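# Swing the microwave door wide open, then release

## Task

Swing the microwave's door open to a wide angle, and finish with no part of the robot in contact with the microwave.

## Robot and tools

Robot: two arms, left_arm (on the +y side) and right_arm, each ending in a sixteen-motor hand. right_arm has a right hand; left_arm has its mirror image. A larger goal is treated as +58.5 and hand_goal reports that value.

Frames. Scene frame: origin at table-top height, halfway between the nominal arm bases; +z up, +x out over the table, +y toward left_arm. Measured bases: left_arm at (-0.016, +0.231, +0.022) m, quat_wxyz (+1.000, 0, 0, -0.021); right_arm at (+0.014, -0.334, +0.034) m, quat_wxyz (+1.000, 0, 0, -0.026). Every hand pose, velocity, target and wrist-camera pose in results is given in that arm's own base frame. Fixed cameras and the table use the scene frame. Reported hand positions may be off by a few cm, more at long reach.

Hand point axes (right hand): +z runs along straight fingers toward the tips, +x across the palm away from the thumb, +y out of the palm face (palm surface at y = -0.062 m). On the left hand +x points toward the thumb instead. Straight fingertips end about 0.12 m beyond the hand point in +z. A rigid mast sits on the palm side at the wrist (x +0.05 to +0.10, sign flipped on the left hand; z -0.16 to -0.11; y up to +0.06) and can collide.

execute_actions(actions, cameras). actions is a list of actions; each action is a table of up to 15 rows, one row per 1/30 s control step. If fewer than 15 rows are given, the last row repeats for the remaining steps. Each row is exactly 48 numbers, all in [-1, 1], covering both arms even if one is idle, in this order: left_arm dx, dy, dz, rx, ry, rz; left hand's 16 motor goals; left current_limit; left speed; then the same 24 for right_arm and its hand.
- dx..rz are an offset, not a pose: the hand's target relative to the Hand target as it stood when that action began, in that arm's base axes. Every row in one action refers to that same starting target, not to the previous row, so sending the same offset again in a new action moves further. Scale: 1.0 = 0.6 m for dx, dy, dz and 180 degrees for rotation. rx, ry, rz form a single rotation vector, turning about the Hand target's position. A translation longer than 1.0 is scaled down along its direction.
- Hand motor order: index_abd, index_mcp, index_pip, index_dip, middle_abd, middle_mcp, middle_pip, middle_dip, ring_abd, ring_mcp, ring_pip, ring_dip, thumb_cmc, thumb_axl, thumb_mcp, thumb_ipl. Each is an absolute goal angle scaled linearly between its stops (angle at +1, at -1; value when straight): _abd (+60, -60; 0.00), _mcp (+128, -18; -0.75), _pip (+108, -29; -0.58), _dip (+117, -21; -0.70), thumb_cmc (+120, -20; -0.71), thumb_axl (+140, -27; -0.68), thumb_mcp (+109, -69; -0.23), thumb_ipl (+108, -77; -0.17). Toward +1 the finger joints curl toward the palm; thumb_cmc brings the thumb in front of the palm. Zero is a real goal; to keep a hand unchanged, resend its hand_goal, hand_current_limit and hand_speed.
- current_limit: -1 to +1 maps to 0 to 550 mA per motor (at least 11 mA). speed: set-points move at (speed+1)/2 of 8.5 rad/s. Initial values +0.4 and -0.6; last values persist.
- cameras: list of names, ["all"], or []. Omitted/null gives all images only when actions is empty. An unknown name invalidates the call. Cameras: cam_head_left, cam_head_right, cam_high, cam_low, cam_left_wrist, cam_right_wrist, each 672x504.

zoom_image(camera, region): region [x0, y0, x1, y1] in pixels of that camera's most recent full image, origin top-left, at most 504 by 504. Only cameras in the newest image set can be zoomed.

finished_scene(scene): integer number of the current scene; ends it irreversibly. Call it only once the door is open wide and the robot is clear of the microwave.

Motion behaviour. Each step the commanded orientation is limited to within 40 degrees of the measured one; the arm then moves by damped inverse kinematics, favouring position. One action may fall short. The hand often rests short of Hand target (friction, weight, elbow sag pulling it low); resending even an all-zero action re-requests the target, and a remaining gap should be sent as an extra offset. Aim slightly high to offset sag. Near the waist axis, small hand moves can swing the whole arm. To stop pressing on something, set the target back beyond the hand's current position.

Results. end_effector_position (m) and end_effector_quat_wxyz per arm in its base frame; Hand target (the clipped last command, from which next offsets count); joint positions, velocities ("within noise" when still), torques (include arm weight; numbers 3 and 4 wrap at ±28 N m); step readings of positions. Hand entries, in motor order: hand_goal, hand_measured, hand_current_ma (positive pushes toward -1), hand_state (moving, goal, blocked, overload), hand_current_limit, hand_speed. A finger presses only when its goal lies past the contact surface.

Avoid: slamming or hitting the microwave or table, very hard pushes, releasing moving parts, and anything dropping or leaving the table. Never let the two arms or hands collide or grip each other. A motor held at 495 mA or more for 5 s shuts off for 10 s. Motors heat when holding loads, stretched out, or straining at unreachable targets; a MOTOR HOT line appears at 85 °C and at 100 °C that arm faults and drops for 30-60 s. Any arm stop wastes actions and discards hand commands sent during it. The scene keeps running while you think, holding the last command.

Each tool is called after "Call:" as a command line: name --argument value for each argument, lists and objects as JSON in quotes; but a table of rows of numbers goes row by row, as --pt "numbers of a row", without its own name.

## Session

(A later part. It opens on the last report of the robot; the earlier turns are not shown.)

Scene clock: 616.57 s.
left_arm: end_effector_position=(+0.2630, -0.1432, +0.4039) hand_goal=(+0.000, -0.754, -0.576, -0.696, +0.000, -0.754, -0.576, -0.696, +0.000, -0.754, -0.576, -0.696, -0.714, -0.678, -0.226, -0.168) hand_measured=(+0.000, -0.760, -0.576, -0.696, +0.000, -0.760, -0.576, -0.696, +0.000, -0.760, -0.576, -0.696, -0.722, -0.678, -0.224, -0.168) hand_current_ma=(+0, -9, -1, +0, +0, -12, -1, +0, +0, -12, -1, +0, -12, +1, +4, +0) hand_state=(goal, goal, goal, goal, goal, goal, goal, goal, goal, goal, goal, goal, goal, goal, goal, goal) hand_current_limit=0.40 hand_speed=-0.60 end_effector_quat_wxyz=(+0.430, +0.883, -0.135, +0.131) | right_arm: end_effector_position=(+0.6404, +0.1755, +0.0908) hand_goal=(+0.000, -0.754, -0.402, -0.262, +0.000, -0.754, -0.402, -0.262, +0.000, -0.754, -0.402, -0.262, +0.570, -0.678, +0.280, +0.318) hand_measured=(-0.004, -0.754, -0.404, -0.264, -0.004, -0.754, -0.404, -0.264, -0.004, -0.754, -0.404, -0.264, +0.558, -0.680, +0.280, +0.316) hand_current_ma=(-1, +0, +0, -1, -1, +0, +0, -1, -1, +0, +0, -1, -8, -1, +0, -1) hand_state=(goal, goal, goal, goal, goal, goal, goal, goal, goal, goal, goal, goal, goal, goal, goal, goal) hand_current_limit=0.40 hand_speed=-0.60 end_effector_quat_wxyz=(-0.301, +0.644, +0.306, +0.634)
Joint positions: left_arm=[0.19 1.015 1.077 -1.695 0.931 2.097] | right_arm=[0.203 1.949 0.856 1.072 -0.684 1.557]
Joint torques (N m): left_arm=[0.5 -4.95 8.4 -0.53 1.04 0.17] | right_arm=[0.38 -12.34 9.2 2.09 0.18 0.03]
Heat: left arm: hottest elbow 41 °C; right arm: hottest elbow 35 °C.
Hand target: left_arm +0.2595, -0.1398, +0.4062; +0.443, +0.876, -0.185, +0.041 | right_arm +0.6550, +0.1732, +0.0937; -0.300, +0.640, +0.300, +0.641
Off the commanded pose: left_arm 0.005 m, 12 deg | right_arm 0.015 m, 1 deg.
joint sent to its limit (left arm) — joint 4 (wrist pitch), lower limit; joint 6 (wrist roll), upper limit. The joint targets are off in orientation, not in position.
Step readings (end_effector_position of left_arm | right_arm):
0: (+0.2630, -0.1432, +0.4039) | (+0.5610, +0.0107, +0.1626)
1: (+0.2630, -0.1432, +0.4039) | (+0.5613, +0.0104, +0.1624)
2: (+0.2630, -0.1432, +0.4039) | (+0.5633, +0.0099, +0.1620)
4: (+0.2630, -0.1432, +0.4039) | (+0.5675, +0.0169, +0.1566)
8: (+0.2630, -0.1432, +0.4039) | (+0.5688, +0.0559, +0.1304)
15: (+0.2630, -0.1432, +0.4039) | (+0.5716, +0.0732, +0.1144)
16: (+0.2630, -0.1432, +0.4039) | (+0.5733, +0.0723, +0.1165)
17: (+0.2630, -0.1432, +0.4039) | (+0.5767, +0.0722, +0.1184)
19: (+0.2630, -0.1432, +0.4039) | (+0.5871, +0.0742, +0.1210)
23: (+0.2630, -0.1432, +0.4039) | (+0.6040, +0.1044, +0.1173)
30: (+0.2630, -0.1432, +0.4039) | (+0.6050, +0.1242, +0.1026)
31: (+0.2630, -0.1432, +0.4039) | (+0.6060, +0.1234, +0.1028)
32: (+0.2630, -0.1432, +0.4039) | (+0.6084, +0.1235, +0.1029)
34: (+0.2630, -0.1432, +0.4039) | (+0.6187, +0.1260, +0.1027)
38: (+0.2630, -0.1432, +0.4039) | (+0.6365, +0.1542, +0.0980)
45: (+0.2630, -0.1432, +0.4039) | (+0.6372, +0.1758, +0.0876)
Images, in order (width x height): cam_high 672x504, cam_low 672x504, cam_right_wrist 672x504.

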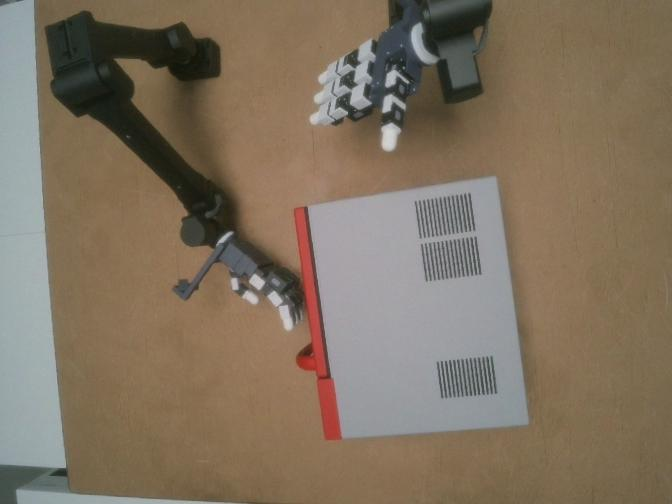

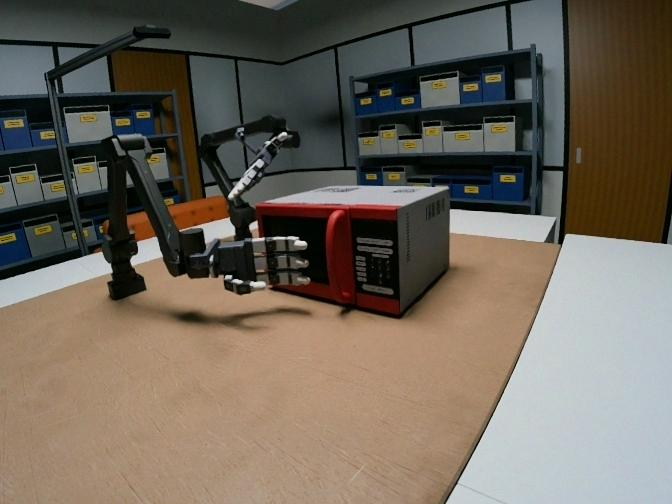

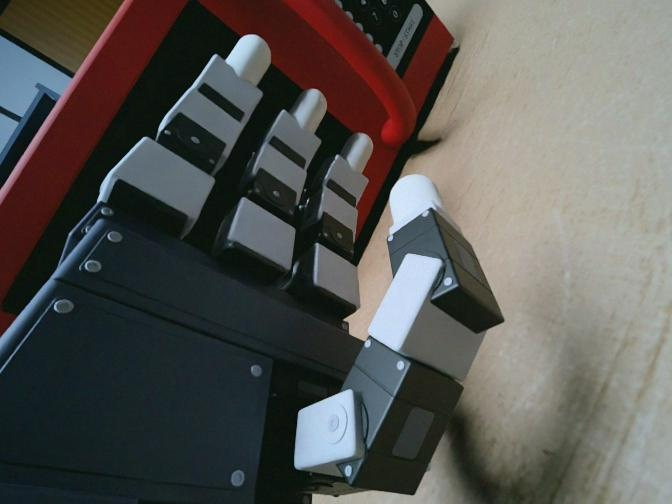

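Call:
execute_actions --actions '[[[0,0,0,0,0,0,0,-0.754,-0.576,-0.696,0,-0.754,-0.576,-0.696,0,-0.754,-0.576,-0.696,-0.714,-0.678,-0.226,-0.168,0.4,-0.6,-0.006,0.042,0,0,0,0,0,-0.754,-0.401,-0.261,0,-0.754,-0.401,-0.261,0,-0.754,-0.401,-0.261,0.571,-0.678,0.281,0.319,0.4,-0.6]],[[0,0,0,0,0,0,0,-0.754,-0.576,-0.696,0,-0.754,-0.576,-0.696,0,-0.754,-0.576,-0.696,-0.714,-0.678,-0.226,-0.168,0.4,-0.6,-0.006,0.041,0,0,0,0,0,-0.754,-0.401,-0.261,0,-0.754,-0.401,-0.261,0,-0.754,-0.401,-0.261,0.571,-0.678,0.281,0.319,0.4,-0.6]]]' --cameras '["cam_high","cam_low","cam_right_wrist"]'

Call:
zoom_image --camera "cam_high" --region '[160, 230, 360, 430]'

Call:
zoom_image --camera "cam_low" --region '[200, 180, 460, 340]'

Scene clock: 644.30 s.
left_arm: end_effector_position=(+0.2630, -0.1432, +0.4039) hand_goal=(+0.000, -0.754, -0.576, -0.696, +0.000, -0.754, -0.576, -0.696, +0.000, -0.754, -0.576, -0.696, -0.714, -0.678, -0.226, -0.168) hand_measured=(+0.000, -0.760, -0.576, -0.696, +0.000, -0.760, -0.576, -0.696, +0.000, -0.760, -0.576, -0.696, -0.722, -0.678, -0.224, -0.168) hand_current_ma=(+0, -9, -1, +0, +0, -12, -1, +0, +0, -12, -1, +0, -12, +1, +4, +0) hand_state=(goal, goal, goal, goal, goal, goal, goal, goal, goal, goal, goal, goal, goal, goal, goal, goal) hand_current_limit=0.40 hand_speed=-0.60 end_effector_quat_wxyz=(+0.430, +0.883, -0.135, +0.131) | right_arm: end_effector_position=(+0.6347, +0.2198, +0.0947) hand_goal=(+0.000, -0.754, -0.402, -0.262, +0.000, -0.754, -0.402, -0.262, +0.000, -0.754, -0.402, -0.262, +0.570, -0.678, +0.280, +0.318) hand_measured=(-0.004, -0.754, -0.404, -0.264, -0.004, -0.754, -0.404, -0.264, -0.004, -0.754, -0.404, -0.264, +0.558, -0.680, +0.280, +0.316) hand_current_ma=(-1, +0, +0, -1, -1, +0, +0, -1, -1, +0, +0, -1, -8, -1, +0, -1) hand_state=(goal, goal, goal, goal, goal, goal, goal, goal, goal, goal, goal, goal, goal, goal, goal, goal) hand_current_limit=0.40 hand_speed=-0.60 end_effector_quat_wxyz=(-0.297, +0.641, +0.305, +0.638)
Joint positions: left_arm=[0.19 1.015 1.077 -1.695 0.931 2.097] | right_arm=[0.298 1.953 0.871 1.072 -0.581 1.557]
Joint torques (N m): left_arm=[0.5 -4.48 8.44 -0.58 1.03 0.19] | right_arm=[0.91 -12.28 9.52 1.83 0.18 0.03]
Heat: left arm: hottest elbow 41 °C; right arm: hottest elbow 37 °C.
Hand target: left_arm +0.2595, -0.1398, +0.4062; +0.443, +0.876, -0.185, +0.041 | right_arm +0.6478, +0.2231, +0.0937; -0.300, +0.640, +0.300, +0.641
Off the commanded pose: left_arm 0.005 m, 12 deg | right_arm 0.014 m, 1 deg.
joint sent to its limit (left arm) — joint 4 (wrist pitch), lower limit; joint 6 (wrist roll), upper limit. The joint targets are off in orientation, not in position.
Step readings (end_effector_position of left_arm | right_arm):
0: (+0.2630, -0.1432, +0.4039) | (+0.6404, +0.1755, +0.0908)
1: (+0.2630, -0.1432, +0.4039) | (+0.6406, +0.1751, +0.0908)
2: (+0.2630, -0.1432, +0.4039) | (+0.6411, +0.1743, +0.0908)
4: (+0.2630, -0.1432, +0.4039) | (+0.6415, +0.1750, +0.0908)
8: (+0.2630, -0.1432, +0.4039) | (+0.6407, +0.1830, +0.0920)
15: (+0.2630, -0.1432, +0.4039) | (+0.6380, +0.1949, +0.0928)
16: (+0.2630, -0.1432, +0.4039) | (+0.6380, +0.1949, +0.0928)
17: (+0.2630, -0.1432, +0.4039) | (+0.6383, +0.1947, +0.0928)
19: (+0.2630, -0.1432, +0.4039) | (+0.6388, +0.1956, +0.0931)
23: (+0.2630, -0.1432, +0.4039) | (+0.6374, +0.2075, +0.0948)
30: (+0.2630, -0.1432, +0.4039) | (+0.6345, +0.2200, +0.0955)
Images, in order (width x height): cam_high 672x504, cam_low 672x504, cam_right_wrist 672x504.

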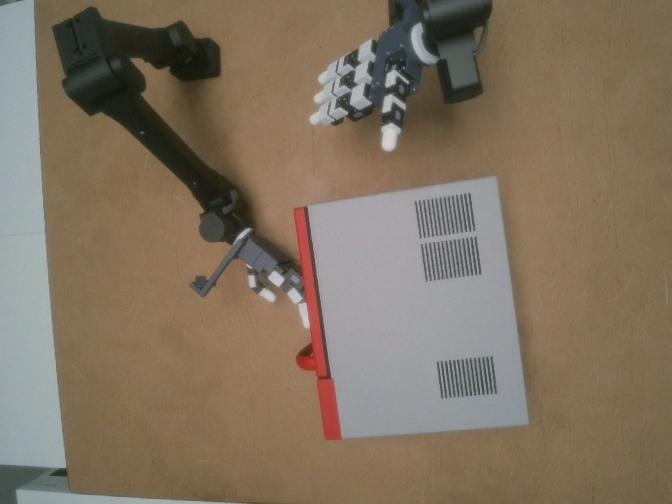

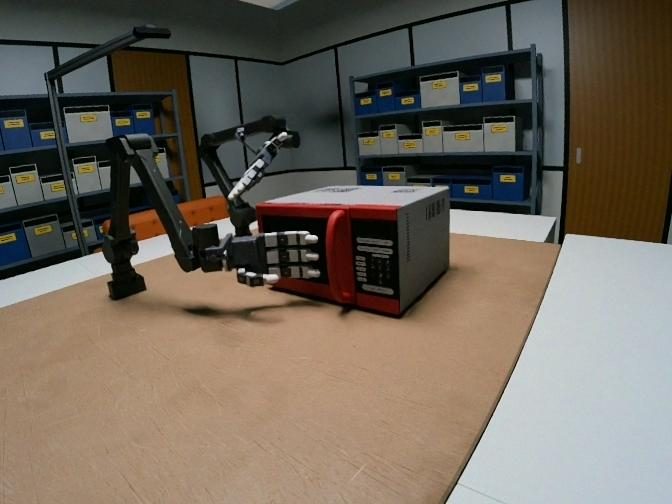

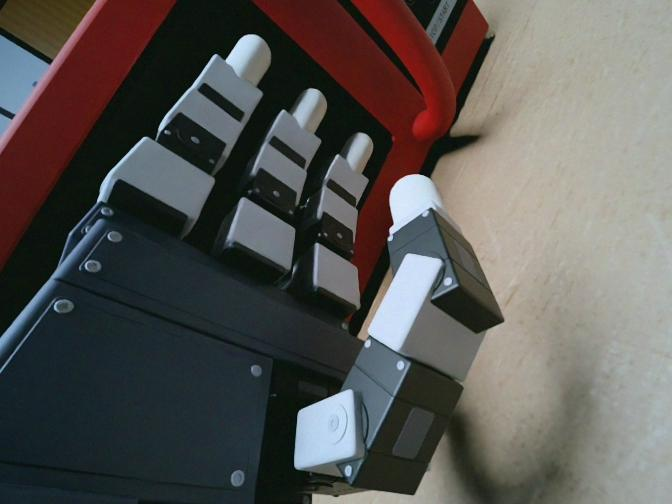

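Scaled by 2.520 from the camera's 672x504 image, which has a finer 960x720 frame.

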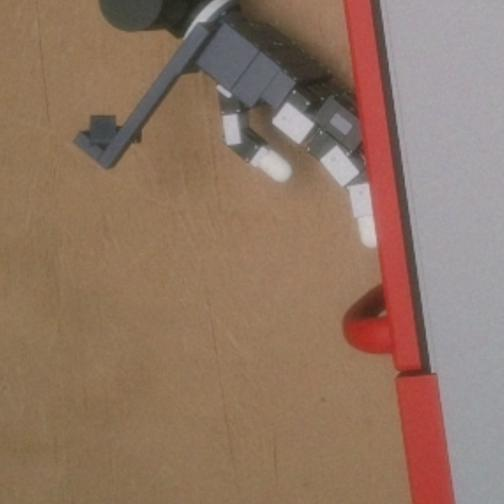

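Scaled by 1.938 from the camera's 672x504 image, which has a finer 960x720 frame.

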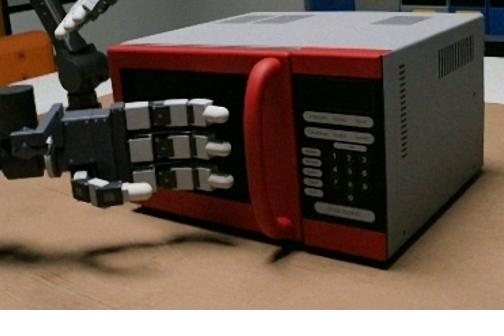

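Call:
execute_actions --actions '[[[0,0,0,0,0,0,0,-0.754,-0.576,-0.696,0,-0.754,-0.576,-0.696,0,-0.754,-0.576,-0.696,-0.714,-0.678,-0.226,-0.168,0.4,-0.6,0.0485,0.018,0,0,0,0,0,-0.754,-0.401,-0.261,0,-0.754,-0.401,-0.261,0,-0.754,-0.401,-0.261,0.571,-0.678,0.281,0.319,0.4,-0.6]],[[0,0,0,0,0,0,0,-0.754,-0.576,-0.696,0,-0.754,-0.576,-0.696,0,-0.754,-0.576,-0.696,-0.714,-0.678,-0.226,-0.168,0.4,-0.6,0.0495,0.007,0,0,0,0,0,-0.754,-0.401,-0.261,0,-0.754,-0.401,-0.261,0,-0.754,-0.401,-0.261,0.571,-0.678,0.281,0.319,0.4,-0.6]]]' --cameras '["cam_high","cam_low","cam_right_wrist"]'

Call:
zoom_image --camera "cam_high" --region '[160, 230, 360, 430]'

Call:
zoom_image --camera "cam_low" --region '[200, 180, 460, 340]'

Scene clock: 676.67 s.
left_arm: end_effector_position=(+0.2630, -0.1432, +0.4039) hand_goal=(+0.000, -0.754, -0.576, -0.696, +0.000, -0.754, -0.576, -0.696, +0.000, -0.754, -0.576, -0.696, -0.714, -0.678, -0.226, -0.168) hand_measured=(+0.000, -0.760, -0.576, -0.696, +0.000, -0.760, -0.576, -0.696, +0.000, -0.760, -0.576, -0.696, -0.722, -0.678, -0.224, -0.168) hand_current_ma=(+0, -9, -1, +0, +0, -12, -1, +0, +0, -12, -1, +0, -12, +1, +4, +0) hand_state=(goal, goal, goal, goal, goal, goal, goal, goal, goal, goal, goal, goal, goal, goal, goal, goal) hand_current_limit=0.40 hand_speed=-0.60 end_effector_quat_wxyz=(+0.430, +0.883, -0.135, +0.131) | right_arm: end_effector_position=(+0.6933, +0.2316, +0.0968) hand_goal=(+0.000, -0.754, -0.402, -0.262, +0.000, -0.754, -0.402, -0.262, +0.000, -0.754, -0.402, -0.262, +0.570, -0.678, +0.280, +0.318) hand_measured=(-0.004, -0.754, -0.404, -0.264, -0.004, -0.754, -0.404, -0.264, -0.004, -0.748, -0.402, -0.264, +0.558, -0.680, +0.280, +0.316) hand_current_ma=(-1, +0, +0, -1, -1, +0, +0, -1, -1, +2, +0, -1, -8, -1, +0, -1) hand_state=(goal, goal, goal, goal, goal, goal, goal, goal, goal, goal, goal, goal, goal, goal, goal, goal) hand_current_limit=0.40 hand_speed=-0.60 end_effector_quat_wxyz=(-0.294, +0.642, +0.300, +0.642)
Joint positions: left_arm=[0.19 1.015 1.077 -1.695 0.931 2.097] | right_arm=[0.292 2.038 1.054 0.98 -0.576 1.559]
Joint torques (N m): left_arm=[0.21 -4.66 8.39 -0.59 1.04 0.18] | right_arm=[1.03 -14.04 10.73 1.46 -0.29 0]
Motor temperatures (°C): left_arm=[28 26 41 30 32 27] | right_arm=[29 32 39 26 33 26]
Heat: left arm: hottest elbow 41 °C; right arm: hottest elbow 39 °C.
Hand target: left_arm +0.2595, -0.1398, +0.4062; +0.443, +0.876, -0.185, +0.041 | right_arm +0.7066, +0.2381, +0.0938; -0.300, +0.640, +0.300, +0.641
Off the commanded pose: left_arm 0.005 m, 12 deg | right_arm 0.015 m, 1 deg.
joint sent to its limit (left arm) — joint 4 (wrist pitch), lower limit; joint 6 (wrist roll), upper limit. The joint targets are off in orientation, not in position.
Step readings (end_effector_position of left_arm | right_arm):
0: (+0.2630, -0.1432, +0.4039) | (+0.6347, +0.2198, +0.0947)
1: (+0.2630, -0.1432, +0.4039) | (+0.6349, +0.2199, +0.0951)
2: (+0.2630, -0.1432, +0.4039) | (+0.6362, +0.2202, +0.0950)
4: (+0.2630, -0.1432, +0.4039) | (+0.6431, +0.2222, +0.0953)
8: (+0.2630, -0.1432, +0.4039) | (+0.6592, +0.2265, +0.0980)
15: (+0.2630, -0.1432, +0.4039) | (+0.6641, +0.2278, +0.0986)
16: (+0.2630, -0.1432, +0.4039) | (+0.6643, +0.2279, +0.0985)
17: (+0.2630, -0.1432, +0.4039) | (+0.6656, +0.2283, +0.0983)
19: (+0.2630, -0.1432, +0.4039) | (+0.6723, +0.2292, +0.0974)
23: (+0.2630, -0.1432, +0.4039) | (+0.6879, +0.2308, +0.0977)
30: (+0.2630, -0.1432, +0.4039) | (+0.6930, +0.2315, +0.0969)
Images, in order (width x height): cam_high 672x504, cam_low 672x504, cam_right_wrist 672x504.

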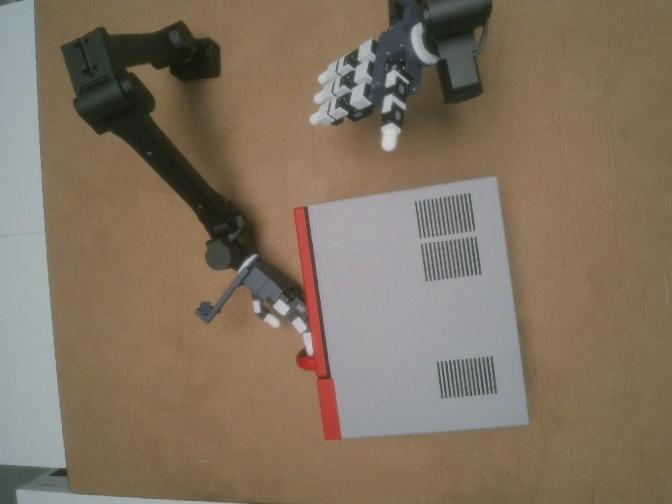

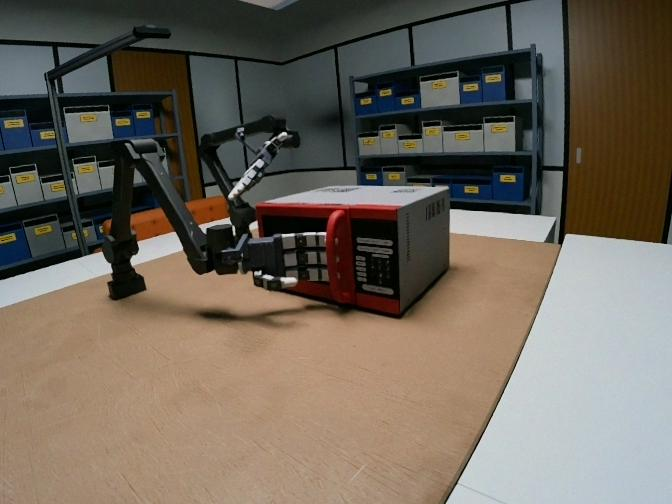

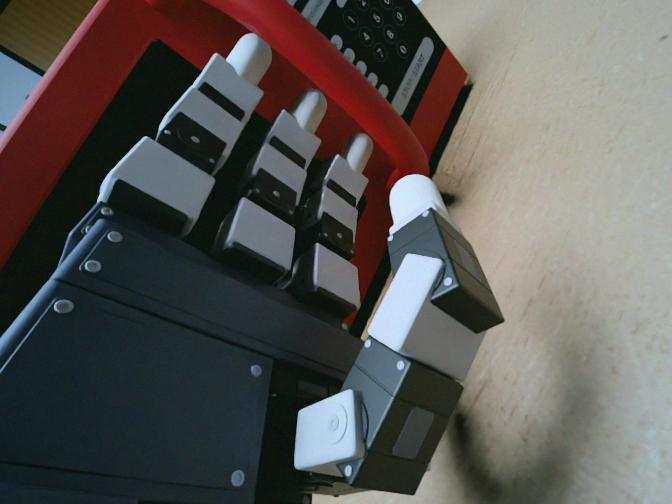

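Scaled by 2.520 from the camera's 672x504 image, which has a finer 960x720 frame.

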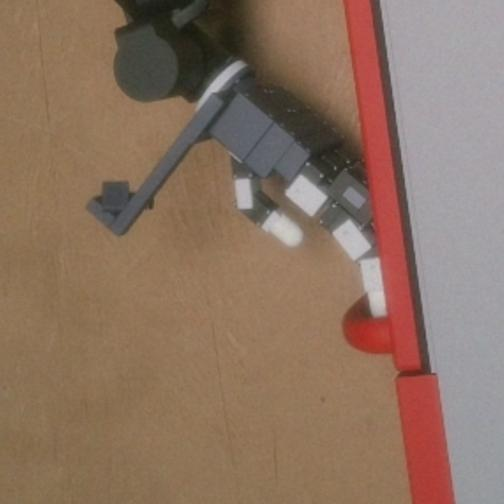

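Scaled by 1.938 from the camera's 672x504 image, which has a finer 960x720 frame.

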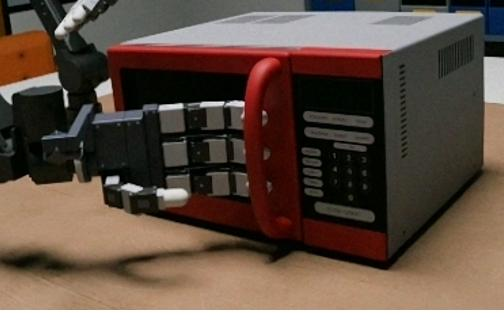

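Call:
execute_actions --actions '[[[0,0,0,0,0,0,0,-0.754,-0.576,-0.696,0,-0.754,-0.576,-0.696,0,-0.754,-0.576,-0.696,-0.714,-0.678,-0.226,-0.168,0.4,-0.6,0.0495,0.007,0,0,0,0,0,-0.754,-0.401,-0.261,0,-0.754,-0.401,-0.261,0,-0.754,-0.401,-0.261,0.571,-0.678,0.281,0.319,0.4,-0.6]],[[0,0,0,0,0,0,0,-0.754,-0.576,-0.696,0,-0.754,-0.576,-0.696,0,-0.754,-0.576,-0.696,-0.714,-0.678,-0.226,-0.168,0.4,-0.6,0,0,0,0,0,0,0,-0.754,-0.401,-0.04,0,-0.754,-0.401,-0.04,0,-0.754,-0.401,-0.04,0.571,-0.678,0.281,0.319,0.6,-0.6]]]' --cameras '["cam_high","cam_low","cam_right_wrist"]'

Call:
zoom_image --camera "cam_high" --region '[160, 230, 360, 430]'

Scene clock: 725.97 s.
left_arm: end_effector_position=(+0.2630, -0.1432, +0.4039) hand_goal=(+0.000, -0.754, -0.576, -0.696, +0.000, -0.754, -0.576, -0.696, +0.000, -0.754, -0.576, -0.696, -0.714, -0.678, -0.226, -0.168) hand_measured=(+0.000, -0.760, -0.576, -0.696, +0.000, -0.760, -0.576, -0.696, +0.000, -0.760, -0.576, -0.696, -0.722, -0.678, -0.224, -0.168) hand_current_ma=(+0, -9, -1, +0, +0, -12, -1, +0, +0, -12, -1, +0, -12, +1, +4, +0) hand_state=(goal, goal, goal, goal, goal, goal, goal, goal, goal, goal, goal, goal, goal, goal, goal, goal) hand_current_limit=0.40 hand_speed=-0.60 end_effector_quat_wxyz=(+0.430, +0.883, -0.135, +0.131) | right_arm: end_effector_position=(+0.7191, +0.2303, +0.0954) hand_goal=(+0.000, -0.754, -0.402, -0.040, +0.000, -0.754, -0.402, -0.040, +0.000, -0.754, -0.402, -0.040, +0.570, -0.678, +0.280, +0.318) hand_measured=(-0.004, -0.780, -0.426, -0.090, -0.002, -0.770, -0.416, -0.064, +0.008, -0.780, -0.430, -0.058, +0.558, -0.680, +0.280, +0.316) hand_current_ma=(-1, -27, -21, -72, +0, -12, -10, -22, +2, -27, -28, -14, -8, -1, +0, -1) hand_state=(goal, blocked, blocked, blocked, goal, goal, goal, blocked, goal, blocked, blocked, goal, goal, goal, goal, goal) hand_current_limit=0.60 hand_speed=-0.60 end_effector_quat_wxyz=(-0.295, +0.641, +0.301, +0.641)
Joint positions: left_arm=[0.19 1.015 1.077 -1.695 0.931 2.097] | right_arm=[0.275 2.079 1.134 0.939 -0.597 1.56]
Joint torques (N m): left_arm=[0.32 -4.78 8.39 -0.47 1.02 0.17] | right_arm=[1.67 -14.51 12.4 1.07 0.31 0]
Heat: left arm: hottest elbow 41 °C; right arm: hottest elbow 39 °C.
Hand target: left_arm +0.2595, -0.1398, +0.4062; +0.443, +0.876, -0.185, +0.041 | right_arm +0.7364, +0.2424, +0.0938; -0.300, +0.640, +0.300, +0.641
Off the commanded pose: left_arm 0.005 m, 12 deg | right_arm 0.021 m, 1 deg.
joint sent to its limit (left arm) — joint 4 (wrist pitch), lower limit; joint 6 (wrist roll), upper limit. The joint targets are off in orientation, not in position.
Step readings (end_effector_position of left_arm | right_arm):
0: (+0.2630, -0.1432, +0.4039) | (+0.6933, +0.2316, +0.0968)
1: (+0.2630, -0.1432, +0.4039) | (+0.6935, +0.2316, +0.0968)
2: (+0.2630, -0.1432, +0.4039) | (+0.6946, +0.2319, +0.0968)
4: (+0.2630, -0.1432, +0.4039) | (+0.7019, +0.2324, +0.0965)
8: (+0.2630, -0.1432, +0.4039) | (+0.7155, +0.2312, +0.0963)
15: (+0.2630, -0.1432, +0.4039) | (+0.7179, +0.2301, +0.0952)
16: (+0.2630, -0.1432, +0.4039) | (+0.7179, +0.2301, +0.0951)
17: (+0.2630, -0.1432, +0.4039) | (+0.7181, +0.2299, +0.0953)
19: (+0.2630, -0.1432, +0.4039) | (+0.7181, +0.2301, +0.0955)
23: (+0.2630, -0.1432, +0.4039) | (+0.7190, +0.2302, +0.0954)
30: (+0.2630, -0.1432, +0.4039) | (+0.7191, +0.2303, +0.0954)
Images, in order (width x height): cam_high 672x504, cam_low 672x504, cam_right_wrist 672x504.

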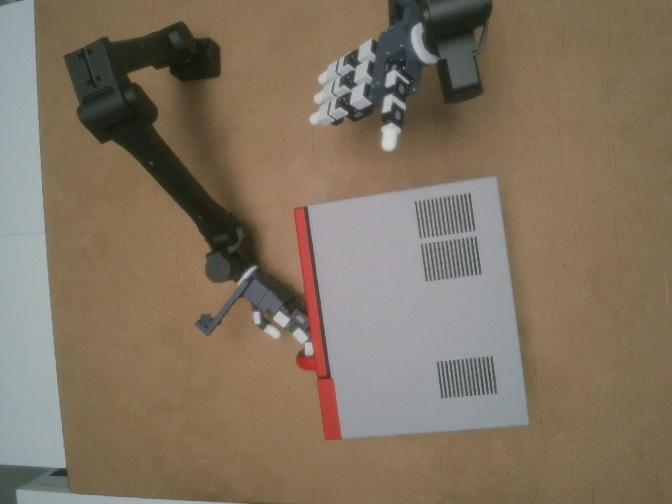

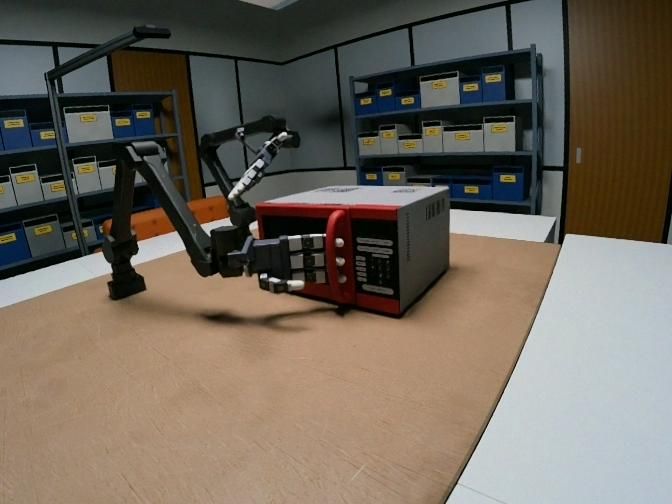

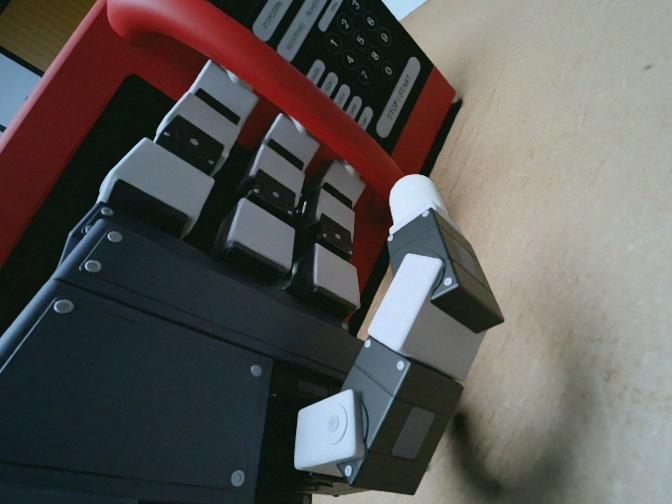

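Scaled by 2.520 from the camera's 672x504 image, which has a finer 960x720 frame.

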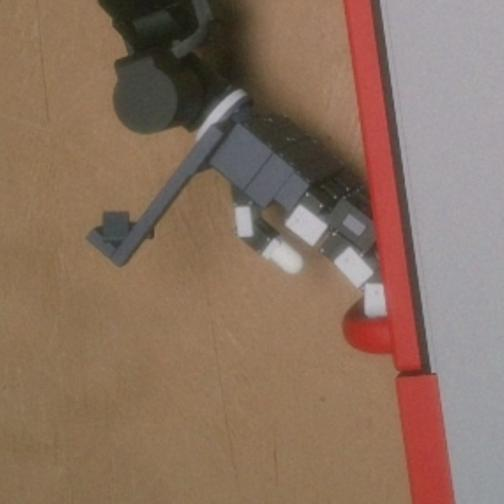

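Call:
execute_actions --actions '[[[0,0,0,0,0,0,0,-0.754,-0.576,-0.696,0,-0.754,-0.576,-0.696,0,-0.754,-0.576,-0.696,-0.714,-0.678,-0.226,-0.168,0.4,-0.6,-0.05,-0.083,0,0,0,-0.0444,0,-0.754,-0.401,-0.04,0,-0.754,-0.401,-0.04,0,-0.754,-0.401,-0.04,0.571,-0.678,0.281,0.319,0.6,-0.6]],[[0,0,0,0,0,0,0,-0.754,-0.576,-0.696,0,-0.754,-0.576,-0.696,0,-0.754,-0.576,-0.696,-0.714,-0.678,-0.226,-0.168,0.4,-0.6,-0.036,-0.061,0,0,0,-0.0444,0,-0.754,-0.401,-0.04,0,-0.754,-0.401,-0.04,0,-0.754,-0.401,-0.04,0.571,-0.678,0.281,0.319,0.6,-0.6]]]' --cameras '["cam_high","cam_low","cam_right_wrist"]'

Scene clock: 743.27 s.
left_arm: end_effector_position=(+0.2630, -0.1432, +0.4039) hand_goal=(+0.000, -0.754, -0.576, -0.696, +0.000, -0.754, -0.576, -0.696, +0.000, -0.754, -0.576, -0.696, -0.714, -0.678, -0.226, -0.168) hand_measured=(+0.000, -0.760, -0.576, -0.696, +0.000, -0.760, -0.576, -0.696, +0.000, -0.760, -0.576, -0.696, -0.722, -0.678, -0.224, -0.168) hand_current_ma=(+0, -9, -1, +0, +0, -12, -1, +0, +0, -12, -1, +0, -12, +1, +4, +0) hand_state=(goal, goal, goal, goal, goal, goal, goal, goal, goal, goal, goal, goal, goal, goal, goal, goal) hand_current_limit=0.40 hand_speed=-0.60 end_effector_quat_wxyz=(+0.430, +0.883, -0.135, +0.131) | right_arm: end_effector_position=(+0.6750, +0.2026, +0.0880) hand_goal=(+0.000, -0.754, -0.402, -0.040, +0.000, -0.754, -0.402, -0.040, +0.000, -0.754, -0.402, -0.040, +0.570, -0.678, +0.280, +0.318) hand_measured=(-0.002, -0.756, -0.404, -0.044, -0.002, -0.810, -0.436, -0.052, +0.000, -0.828, -0.466, -0.076, +0.558, -0.680, +0.280, +0.316) hand_current_ma=(+0, -1, -1, -1, -1, -98, -38, -7, +0, -152, -107, -43, -8, -1, +0, -1) hand_state=(goal, goal, goal, goal, goal, blocked, blocked, goal, goal, blocked, blocked, blocked, goal, goal, goal, goal) hand_current_limit=0.60 hand_speed=-0.60 end_effector_quat_wxyz=(-0.237, +0.670, +0.240, +0.662)
Joint positions: left_arm=[0.19 1.015 1.077 -1.695 0.931 2.097] | right_arm=[0.315 2.013 0.971 1.029 -0.372 1.566]
Joint torques (N m): left_arm=[0.79 -4.66 8.39 -0.49 1.04 0.22] | right_arm=[-2.84 -15.74 6.53 2.41 1.74 -0.05]
Heat: left arm: hottest elbow 41 °C; right arm: hottest elbow 40 °C.
Hand target: left_arm +0.2595, -0.1398, +0.4062; +0.443, +0.876, -0.185, +0.041 | right_arm +0.6847, +0.1559, +0.0939; -0.208, +0.675, +0.208, +0.676
Off the commanded pose: left_arm 0.005 m, 12 deg | right_arm 0.048 m, 5 deg.
joint sent to its limit (left arm) — joint 4 (wrist pitch), lower limit; joint 6 (wrist roll), upper limit. The joint targets are off in orientation, not in position.
Step readings (end_effector_position of left_arm | right_arm):
0: (+0.2630, -0.1432, +0.4039) | (+0.7191, +0.2303, +0.0954)
1: (+0.2630, -0.1432, +0.4039) | (+0.7193, +0.2298, +0.0954)
2: (+0.2630, -0.1432, +0.4039) | (+0.7196, +0.2285, +0.0952)
4: (+0.2630, -0.1432, +0.4039) | (+0.7182, +0.2237, +0.0946)
8: (+0.2630, -0.1432, +0.4039) | (+0.7129, +0.2240, +0.0944)
15: (+0.2630, -0.1432, +0.4039) | (+0.7115, +0.2238, +0.0940)
16: (+0.2630, -0.1432, +0.4039) | (+0.7114, +0.2231, +0.0939)
17: (+0.2630, -0.1432, +0.4039) | (+0.7103, +0.2221, +0.0936)
19: (+0.2630, -0.1432, +0.4039) | (+0.7052, +0.2214, +0.0939)
23: (+0.2630, -0.1432, +0.4039) | (+0.6992, +0.2200, +0.0924)
30: (+0.2630, -0.1432, +0.4039) | (+0.6871, +0.2174, +0.0946)
Images, in order (width x height): cam_high 672x504, cam_low 672x504, cam_right_wrist 672x504.

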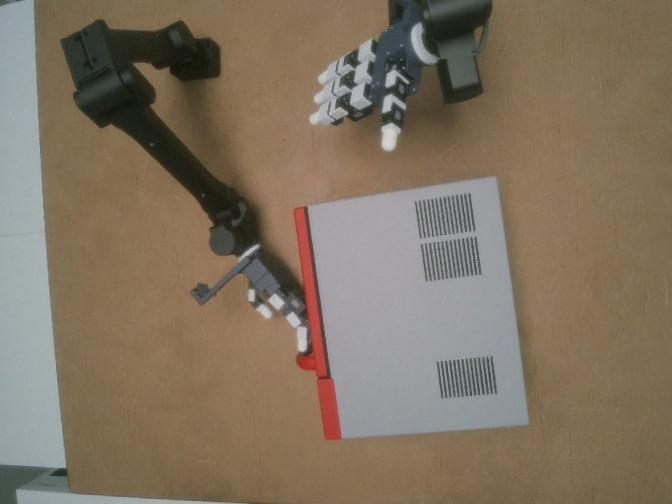

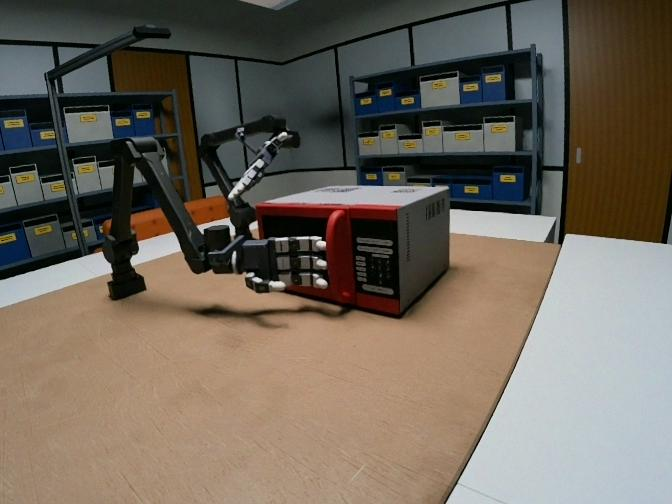

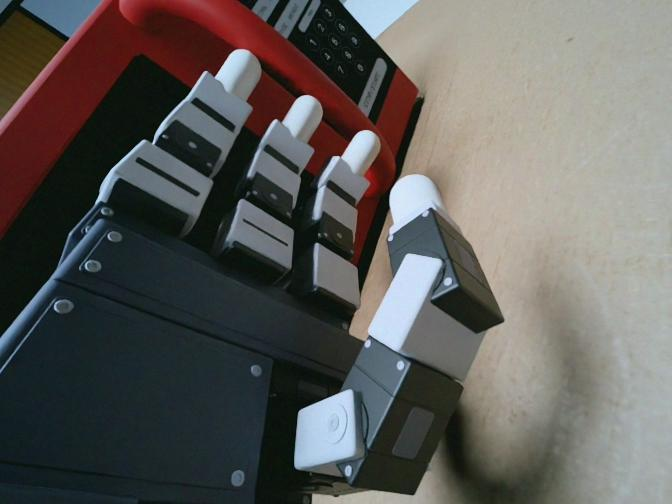

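Call:
execute_actions --actions '[[[0,0,0,0,0,0,0,-0.754,-0.576,-0.696,0,-0.754,-0.576,-0.696,0,-0.754,-0.576,-0.696,-0.714,-0.678,-0.226,-0.168,0.4,-0.6,-0.14,-0.05,0,0,0,0.114,0,-0.754,-0.401,-0.261,0,-0.754,-0.401,-0.261,0,-0.754,-0.401,-0.261,0.571,-0.678,0.281,0.319,0.6,-0.6]],[[0,0,0,0,0,0,0,-0.754,-0.576,-0.696,0,-0.754,-0.576,-0.696,0,-0.754,-0.576,-0.696,-0.714,-0.678,-0.226,-0.168,0.4,-0.6,0.08,0.06,0,0,0,0.114,0,-0.754,-0.401,0.174,0,-0.754,-0.401,0.174,0,-0.754,-0.401,0.174,0.571,-0.678,0.281,0.319,0.6,-0.4]],[[0,0,0,0,0,0,0,-0.754,-0.576,-0.696,0,-0.754,-0.576,-0.696,0,-0.754,-0.576,-0.696,-0.714,-0.678,-0.226,-0.168,0.4,-0.6,0.09,0.067,0,0,0,0,0,-0.754,-0.401,0.174,0,-0.754,-0.401,0.174,0,-0.754,-0.401,0.174,0.571,-0.678,0.281,0.319,0.6,-0.4]]]' --cameras '["cam_high","cam_low","cam_right_wrist"]'

Call:
zoom_image --camera "cam_high" --region '[160, 230, 360, 430]'

Scene clock: 808.10 s.
left_arm: end_effector_position=(+0.2630, -0.1432, +0.4039) hand_goal=(+0.000, -0.754, -0.576, -0.696, +0.000, -0.754, -0.576, -0.696, +0.000, -0.754, -0.576, -0.696, -0.714, -0.678, -0.226, -0.168) hand_measured=(+0.000, -0.760, -0.576, -0.696, +0.000, -0.760, -0.576, -0.696, +0.000, -0.760, -0.576, -0.696, -0.722, -0.678, -0.224, -0.168) hand_current_ma=(+0, -9, -1, +0, +0, -12, -1, +0, +0, -12, -1, +0, -12, +1, +4, +0) hand_state=(goal, goal, goal, goal, goal, goal, goal, goal, goal, goal, goal, goal, goal, goal, goal, goal) hand_current_limit=0.40 hand_speed=-0.60 end_effector_quat_wxyz=(+0.430, +0.883, -0.135, +0.131) | right_arm: end_effector_position=(+0.6881, +0.2030, +0.0962) hand_goal=(+0.000, -0.754, -0.402, +0.174, +0.000, -0.754, -0.402, +0.174, +0.000, -0.754, -0.402, +0.174, +0.570, -0.678, +0.280, +0.318) hand_measured=(-0.002, -0.754, -0.404, +0.170, -0.002, -0.754, -0.404, +0.172, -0.002, -0.754, -0.404, +0.172, +0.558, -0.680, +0.280, +0.316) hand_current_ma=(+0, +0, +0, -1, -1, +0, +0, -1, +0, +0, +0, -1, -8, -1, +0, -1) hand_state=(goal, goal, goal, goal, goal, goal, goal, goal, goal, goal, goal, goal, goal, goal, goal, goal) hand_current_limit=0.60 hand_speed=-0.40 end_effector_quat_wxyz=(-0.433, +0.559, +0.433, +0.559)
Joint positions: left_arm=[0.19 1.015 1.077 -1.695 0.931 2.097] | right_arm=[0.1 2.08 1.14 0.938 -1.218 1.569]
Joint torques (N m): left_arm=[0.44 -4.6 8.4 -0.51 1.04 0.19] | right_arm=[0.67 -14.51 10.39 0.96 0.12 -0.05]
Motor temperatures (°C): left_arm=[28 26 42 30 32 27] | right_arm=[29 38 37 27 38 26]
Heat: left arm: hottest elbow 42 °C; right arm: hottest shoulder 38 °C.
Hand target: left_arm +0.2595, -0.1398, +0.4062; +0.443, +0.876, -0.185, +0.041 | right_arm +0.7028, +0.2020, +0.0938; -0.431, +0.560, +0.431, +0.561
Off the commanded pose: left_arm 0.005 m, 12 deg | right_arm 0.015 m, 0 deg.
joint sent to its limit (left arm) — joint 4 (wrist pitch), lower limit; joint 6 (wrist roll), upper limit. The joint targets are off in orientation, not in position.
Step readings (end_effector_position of left_arm | right_arm):
0: (+0.2630, -0.1432, +0.4039) | (+0.6750, +0.2026, +0.0880)
1: (+0.2630, -0.1432, +0.4039) | (+0.6737, +0.2035, +0.0871)
2: (+0.2630, -0.1432, +0.4039) | (+0.6695, +0.2052, +0.0865)
4: (+0.2630, -0.1432, +0.4039) | (+0.6479, +0.1976, +0.0826)
8: (+0.2630, -0.1432, +0.4039) | (+0.6121, +0.1530, +0.0742)
15: (+0.2630, -0.1432, +0.4039) | (+0.6067, +0.1187, +0.0838)
16: (+0.2630, -0.1432, +0.4039) | (+0.6051, +0.1220, +0.0847)
17: (+0.2630, -0.1432, +0.4039) | (+0.6018, +0.1304, +0.0867)
19: (+0.2630, -0.1432, +0.4039) | (+0.5977, +0.1493, +0.0904)
23: (+0.2630, -0.1432, +0.4039) | (+0.6174, +0.1670, +0.0997)
30: (+0.2630, -0.1432, +0.4039) | (+0.6364, +0.1622, +0.1010)
31: (+0.2630, -0.1432, +0.4039) | (+0.6370, +0.1618, +0.1001)
32: (+0.2630, -0.1432, +0.4039) | (+0.6394, +0.1620, +0.0989)
34: (+0.2630, -0.1432, +0.4039) | (+0.6532, +0.1656, +0.0977)
38: (+0.2630, -0.1432, +0.4039) | (+0.6794, +0.1847, +0.1002)
45: (+0.2630, -0.1432, +0.4039) | (+0.6869, +0.2030, +0.0992)
Images, in order (width x height): cam_high 672x504, cam_low 672x504, cam_right_wrist 672x504.

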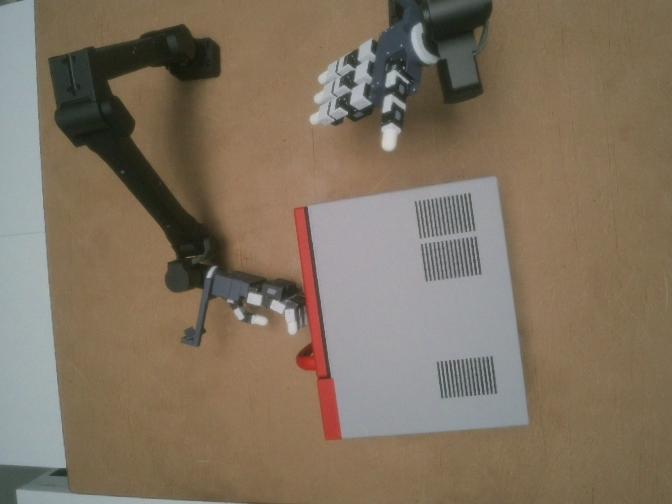

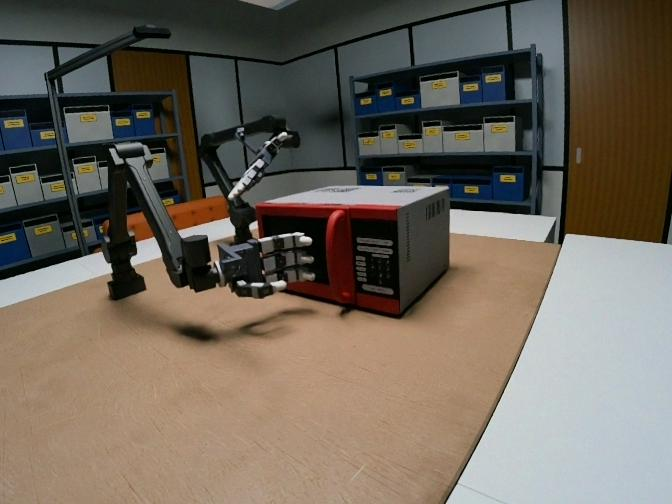

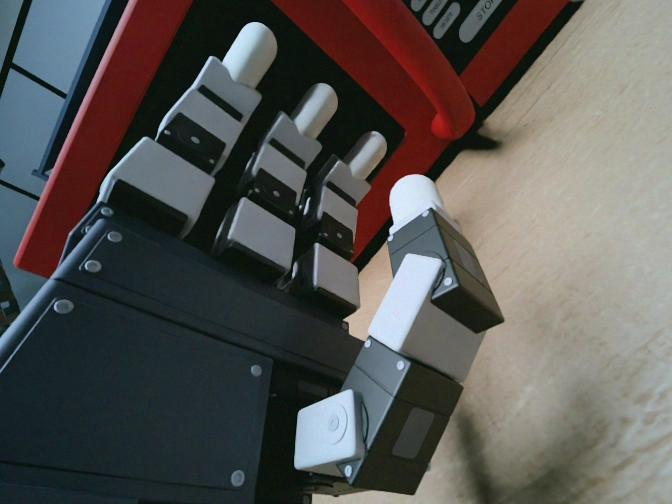

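Scaled by 2.520 from the camera's 672x504 image, which has a finer 960x720 frame.

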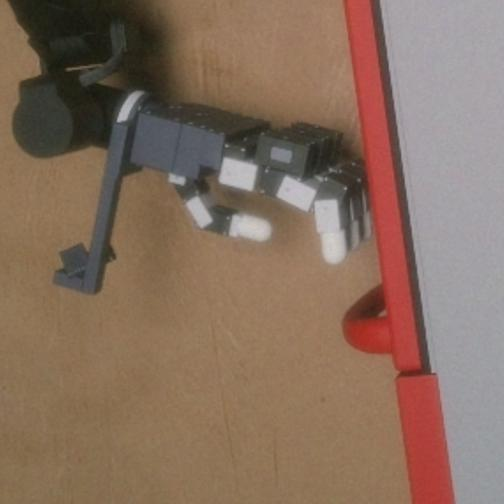

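Call:
execute_actions --actions '[[[0,0,0,0,0,0,0,-0.754,-0.576,-0.696,0,-0.754,-0.576,-0.696,0,-0.754,-0.576,-0.696,-0.714,-0.678,-0.226,-0.168,0.4,-0.6,-0.01,0.063,0,0,0,0,0,-0.754,-0.401,0.174,0,-0.754,-0.401,0.174,0,-0.754,-0.401,0.174,0.571,-0.678,0.281,0.319,0.6,-0.4]],[[0,0,0,0,0,0,0,-0.754,-0.576,-0.696,0,-0.754,-0.576,-0.696,0,-0.754,-0.576,-0.696,-0.714,-0.678,-0.226,-0.168,0.4,-0.6,0.065,0.009,0,0,0,0,0,-0.754,-0.401,0.174,0,-0.754,-0.401,0.174,0,-0.754,-0.401,0.174,0.571,-0.678,0.281,0.319,0.6,-0.4]],[[0,0,0,0,0,0,0,-0.754,-0.576,-0.696,0,-0.754,-0.576,-0.696,0,-0.754,-0.576,-0.696,-0.714,-0.678,-0.226,-0.168,0.4,-0.6,0.05,0.007,0,0,0,0,0,-0.754,-0.401,0.174,0,-0.754,-0.401,0.174,0,-0.754,-0.401,0.174,0.571,-0.678,0.281,0.319,0.6,-0.4]]]' --cameras '["cam_high","cam_low","cam_right_wrist"]'

Call:
zoom_image --camera "cam_high" --region '[160, 230, 360, 430]'

Scene clock: 829.93 s.
left_arm: end_effector_position=(+0.2630, -0.1432, +0.4039) hand_goal=(+0.000, -0.754, -0.576, -0.696, +0.000, -0.754, -0.576, -0.696, +0.000, -0.754, -0.576, -0.696, -0.714, -0.678, -0.226, -0.168) hand_measured=(+0.000, -0.760, -0.576, -0.696, +0.000, -0.760, -0.576, -0.696, +0.000, -0.760, -0.576, -0.696, -0.722, -0.678, -0.224, -0.168) hand_current_ma=(+0, -9, -1, +0, +0, -12, -1, +0, +0, -12, -1, +0, -12, +1, +4, +0) hand_state=(goal, goal, goal, goal, goal, goal, goal, goal, goal, goal, goal, goal, goal, goal, goal, goal) hand_current_limit=0.40 hand_speed=-0.60 end_effector_quat_wxyz=(+0.430, +0.883, -0.135, +0.131) | right_arm: end_effector_position=(+0.7513, +0.2494, +0.0973) hand_goal=(+0.000, -0.754, -0.402, +0.174, +0.000, -0.754, -0.402, +0.174, +0.000, -0.754, -0.402, +0.174, +0.570, -0.678, +0.280, +0.318) hand_measured=(-0.002, -0.754, -0.404, +0.170, -0.002, -0.756, -0.404, +0.172, -0.002, -0.756, -0.404, +0.172, +0.558, -0.680, +0.280, +0.316) hand_current_ma=(+0, +0, +0, -1, +0, +0, +0, -1, +0, +0, -1, -1, -8, -1, +0, -1) hand_state=(goal, goal, goal, goal, goal, goal, goal, goal, goal, goal, goal, goal, goal, goal, goal, goal) hand_current_limit=0.60 hand_speed=-0.40 end_effector_quat_wxyz=(-0.432, +0.560, +0.433, +0.559)
Joint positions: left_arm=[0.19 1.015 1.077 -1.695 0.931 2.097] | right_arm=[0.164 2.193 1.377 0.812 -1.152 1.569]
Joint torques (N m): left_arm=[0.26 -4.66 8.51 -0.49 1.03 0.19] | right_arm=[0.67 -16.62 11.75 1.01 0.05 -0.06]
Heat: left arm: hottest elbow 42 °C; right arm: hottest elbow 40 °C.
Hand target: left_arm +0.2595, -0.1398, +0.4062; +0.443, +0.876, -0.185, +0.041 | right_arm +0.7658, +0.2495, +0.0938; -0.432, +0.560, +0.431, +0.561
Off the commanded pose: left_arm 0.005 m, 12 deg | right_arm 0.015 m, 0 deg.
joint sent to its limit (left arm) — joint 4 (wrist pitch), lower limit; joint 6 (wrist roll), upper limit. The joint targets are off in orientation, not in position.
Step readings (end_effector_position of left_arm | right_arm):
0: (+0.2630, -0.1432, +0.4039) | (+0.6881, +0.2030, +0.0962)
1: (+0.2630, -0.1432, +0.4039) | (+0.6884, +0.2029, +0.0962)
2: (+0.2630, -0.1432, +0.4039) | (+0.6893, +0.2032, +0.0962)
4: (+0.2630, -0.1432, +0.4039) | (+0.6918, +0.2052, +0.0962)
8: (+0.2630, -0.1432, +0.4039) | (+0.6891, +0.2206, +0.0962)
15: (+0.2630, -0.1432, +0.4039) | (+0.6834, +0.2396, +0.0963)
16: (+0.2630, -0.1432, +0.4039) | (+0.6837, +0.2396, +0.0966)
17: (+0.2630, -0.1432, +0.4039) | (+0.6853, +0.2394, +0.0963)
19: (+0.2630, -0.1432, +0.4039) | (+0.6944, +0.2409, +0.0971)
23: (+0.2630, -0.1432, +0.4039) | (+0.7141, +0.2440, +0.1001)
30: (+0.2630, -0.1432, +0.4039) | (+0.7206, +0.2451, +0.0977)
31: (+0.2630, -0.1432, +0.4039) | (+0.7211, +0.2452, +0.0975)
32: (+0.2630, -0.1432, +0.4039) | (+0.7223, +0.2456, +0.0974)
34: (+0.2630, -0.1432, +0.4039) | (+0.7300, +0.2466, +0.0977)
38: (+0.2630, -0.1432, +0.4039) | (+0.7455, +0.2487, +0.0991)
45: (+0.2630, -0.1432, +0.4039) | (+0.7507, +0.2493, +0.0974)
Images, in order (width x height): cam_high 672x504, cam_low 672x504, cam_right_wrist 672x504.

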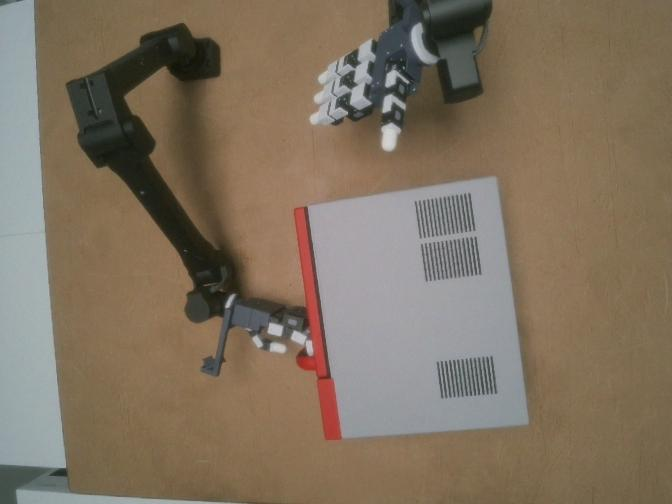

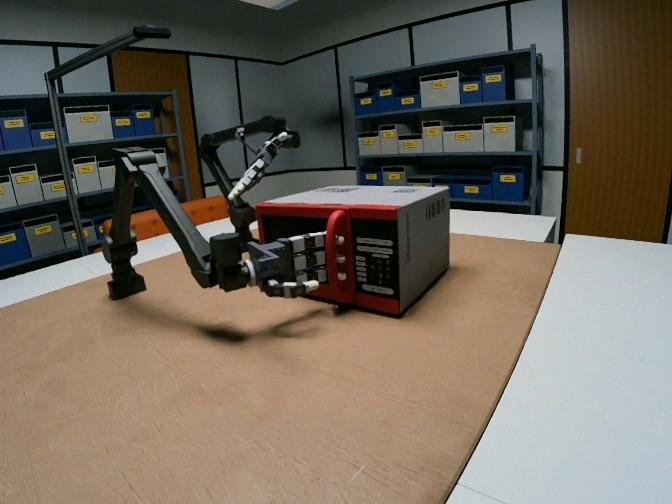

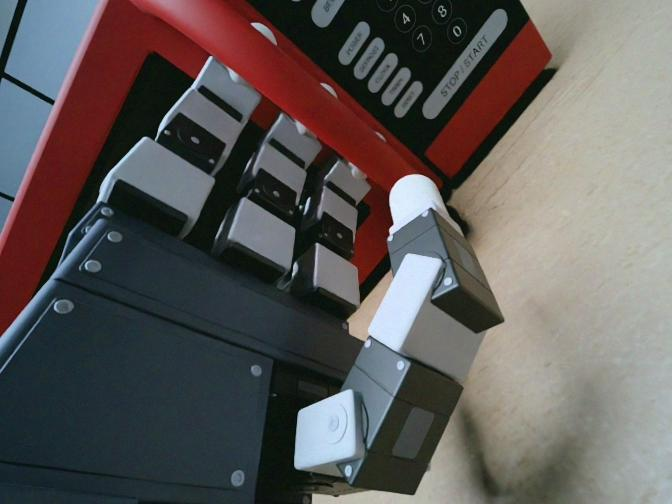

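Scaled by 2.520 from the camera's 672x504 image, which has a finer 960x720 frame.

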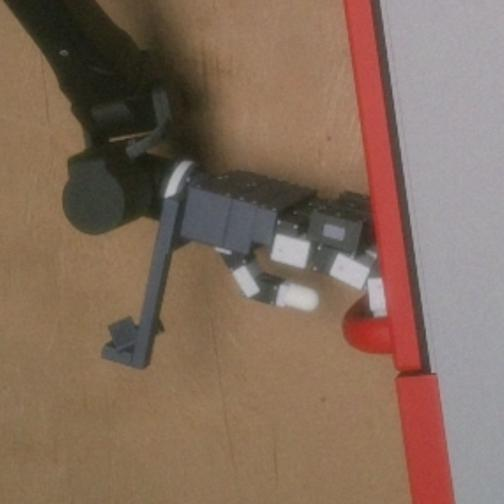

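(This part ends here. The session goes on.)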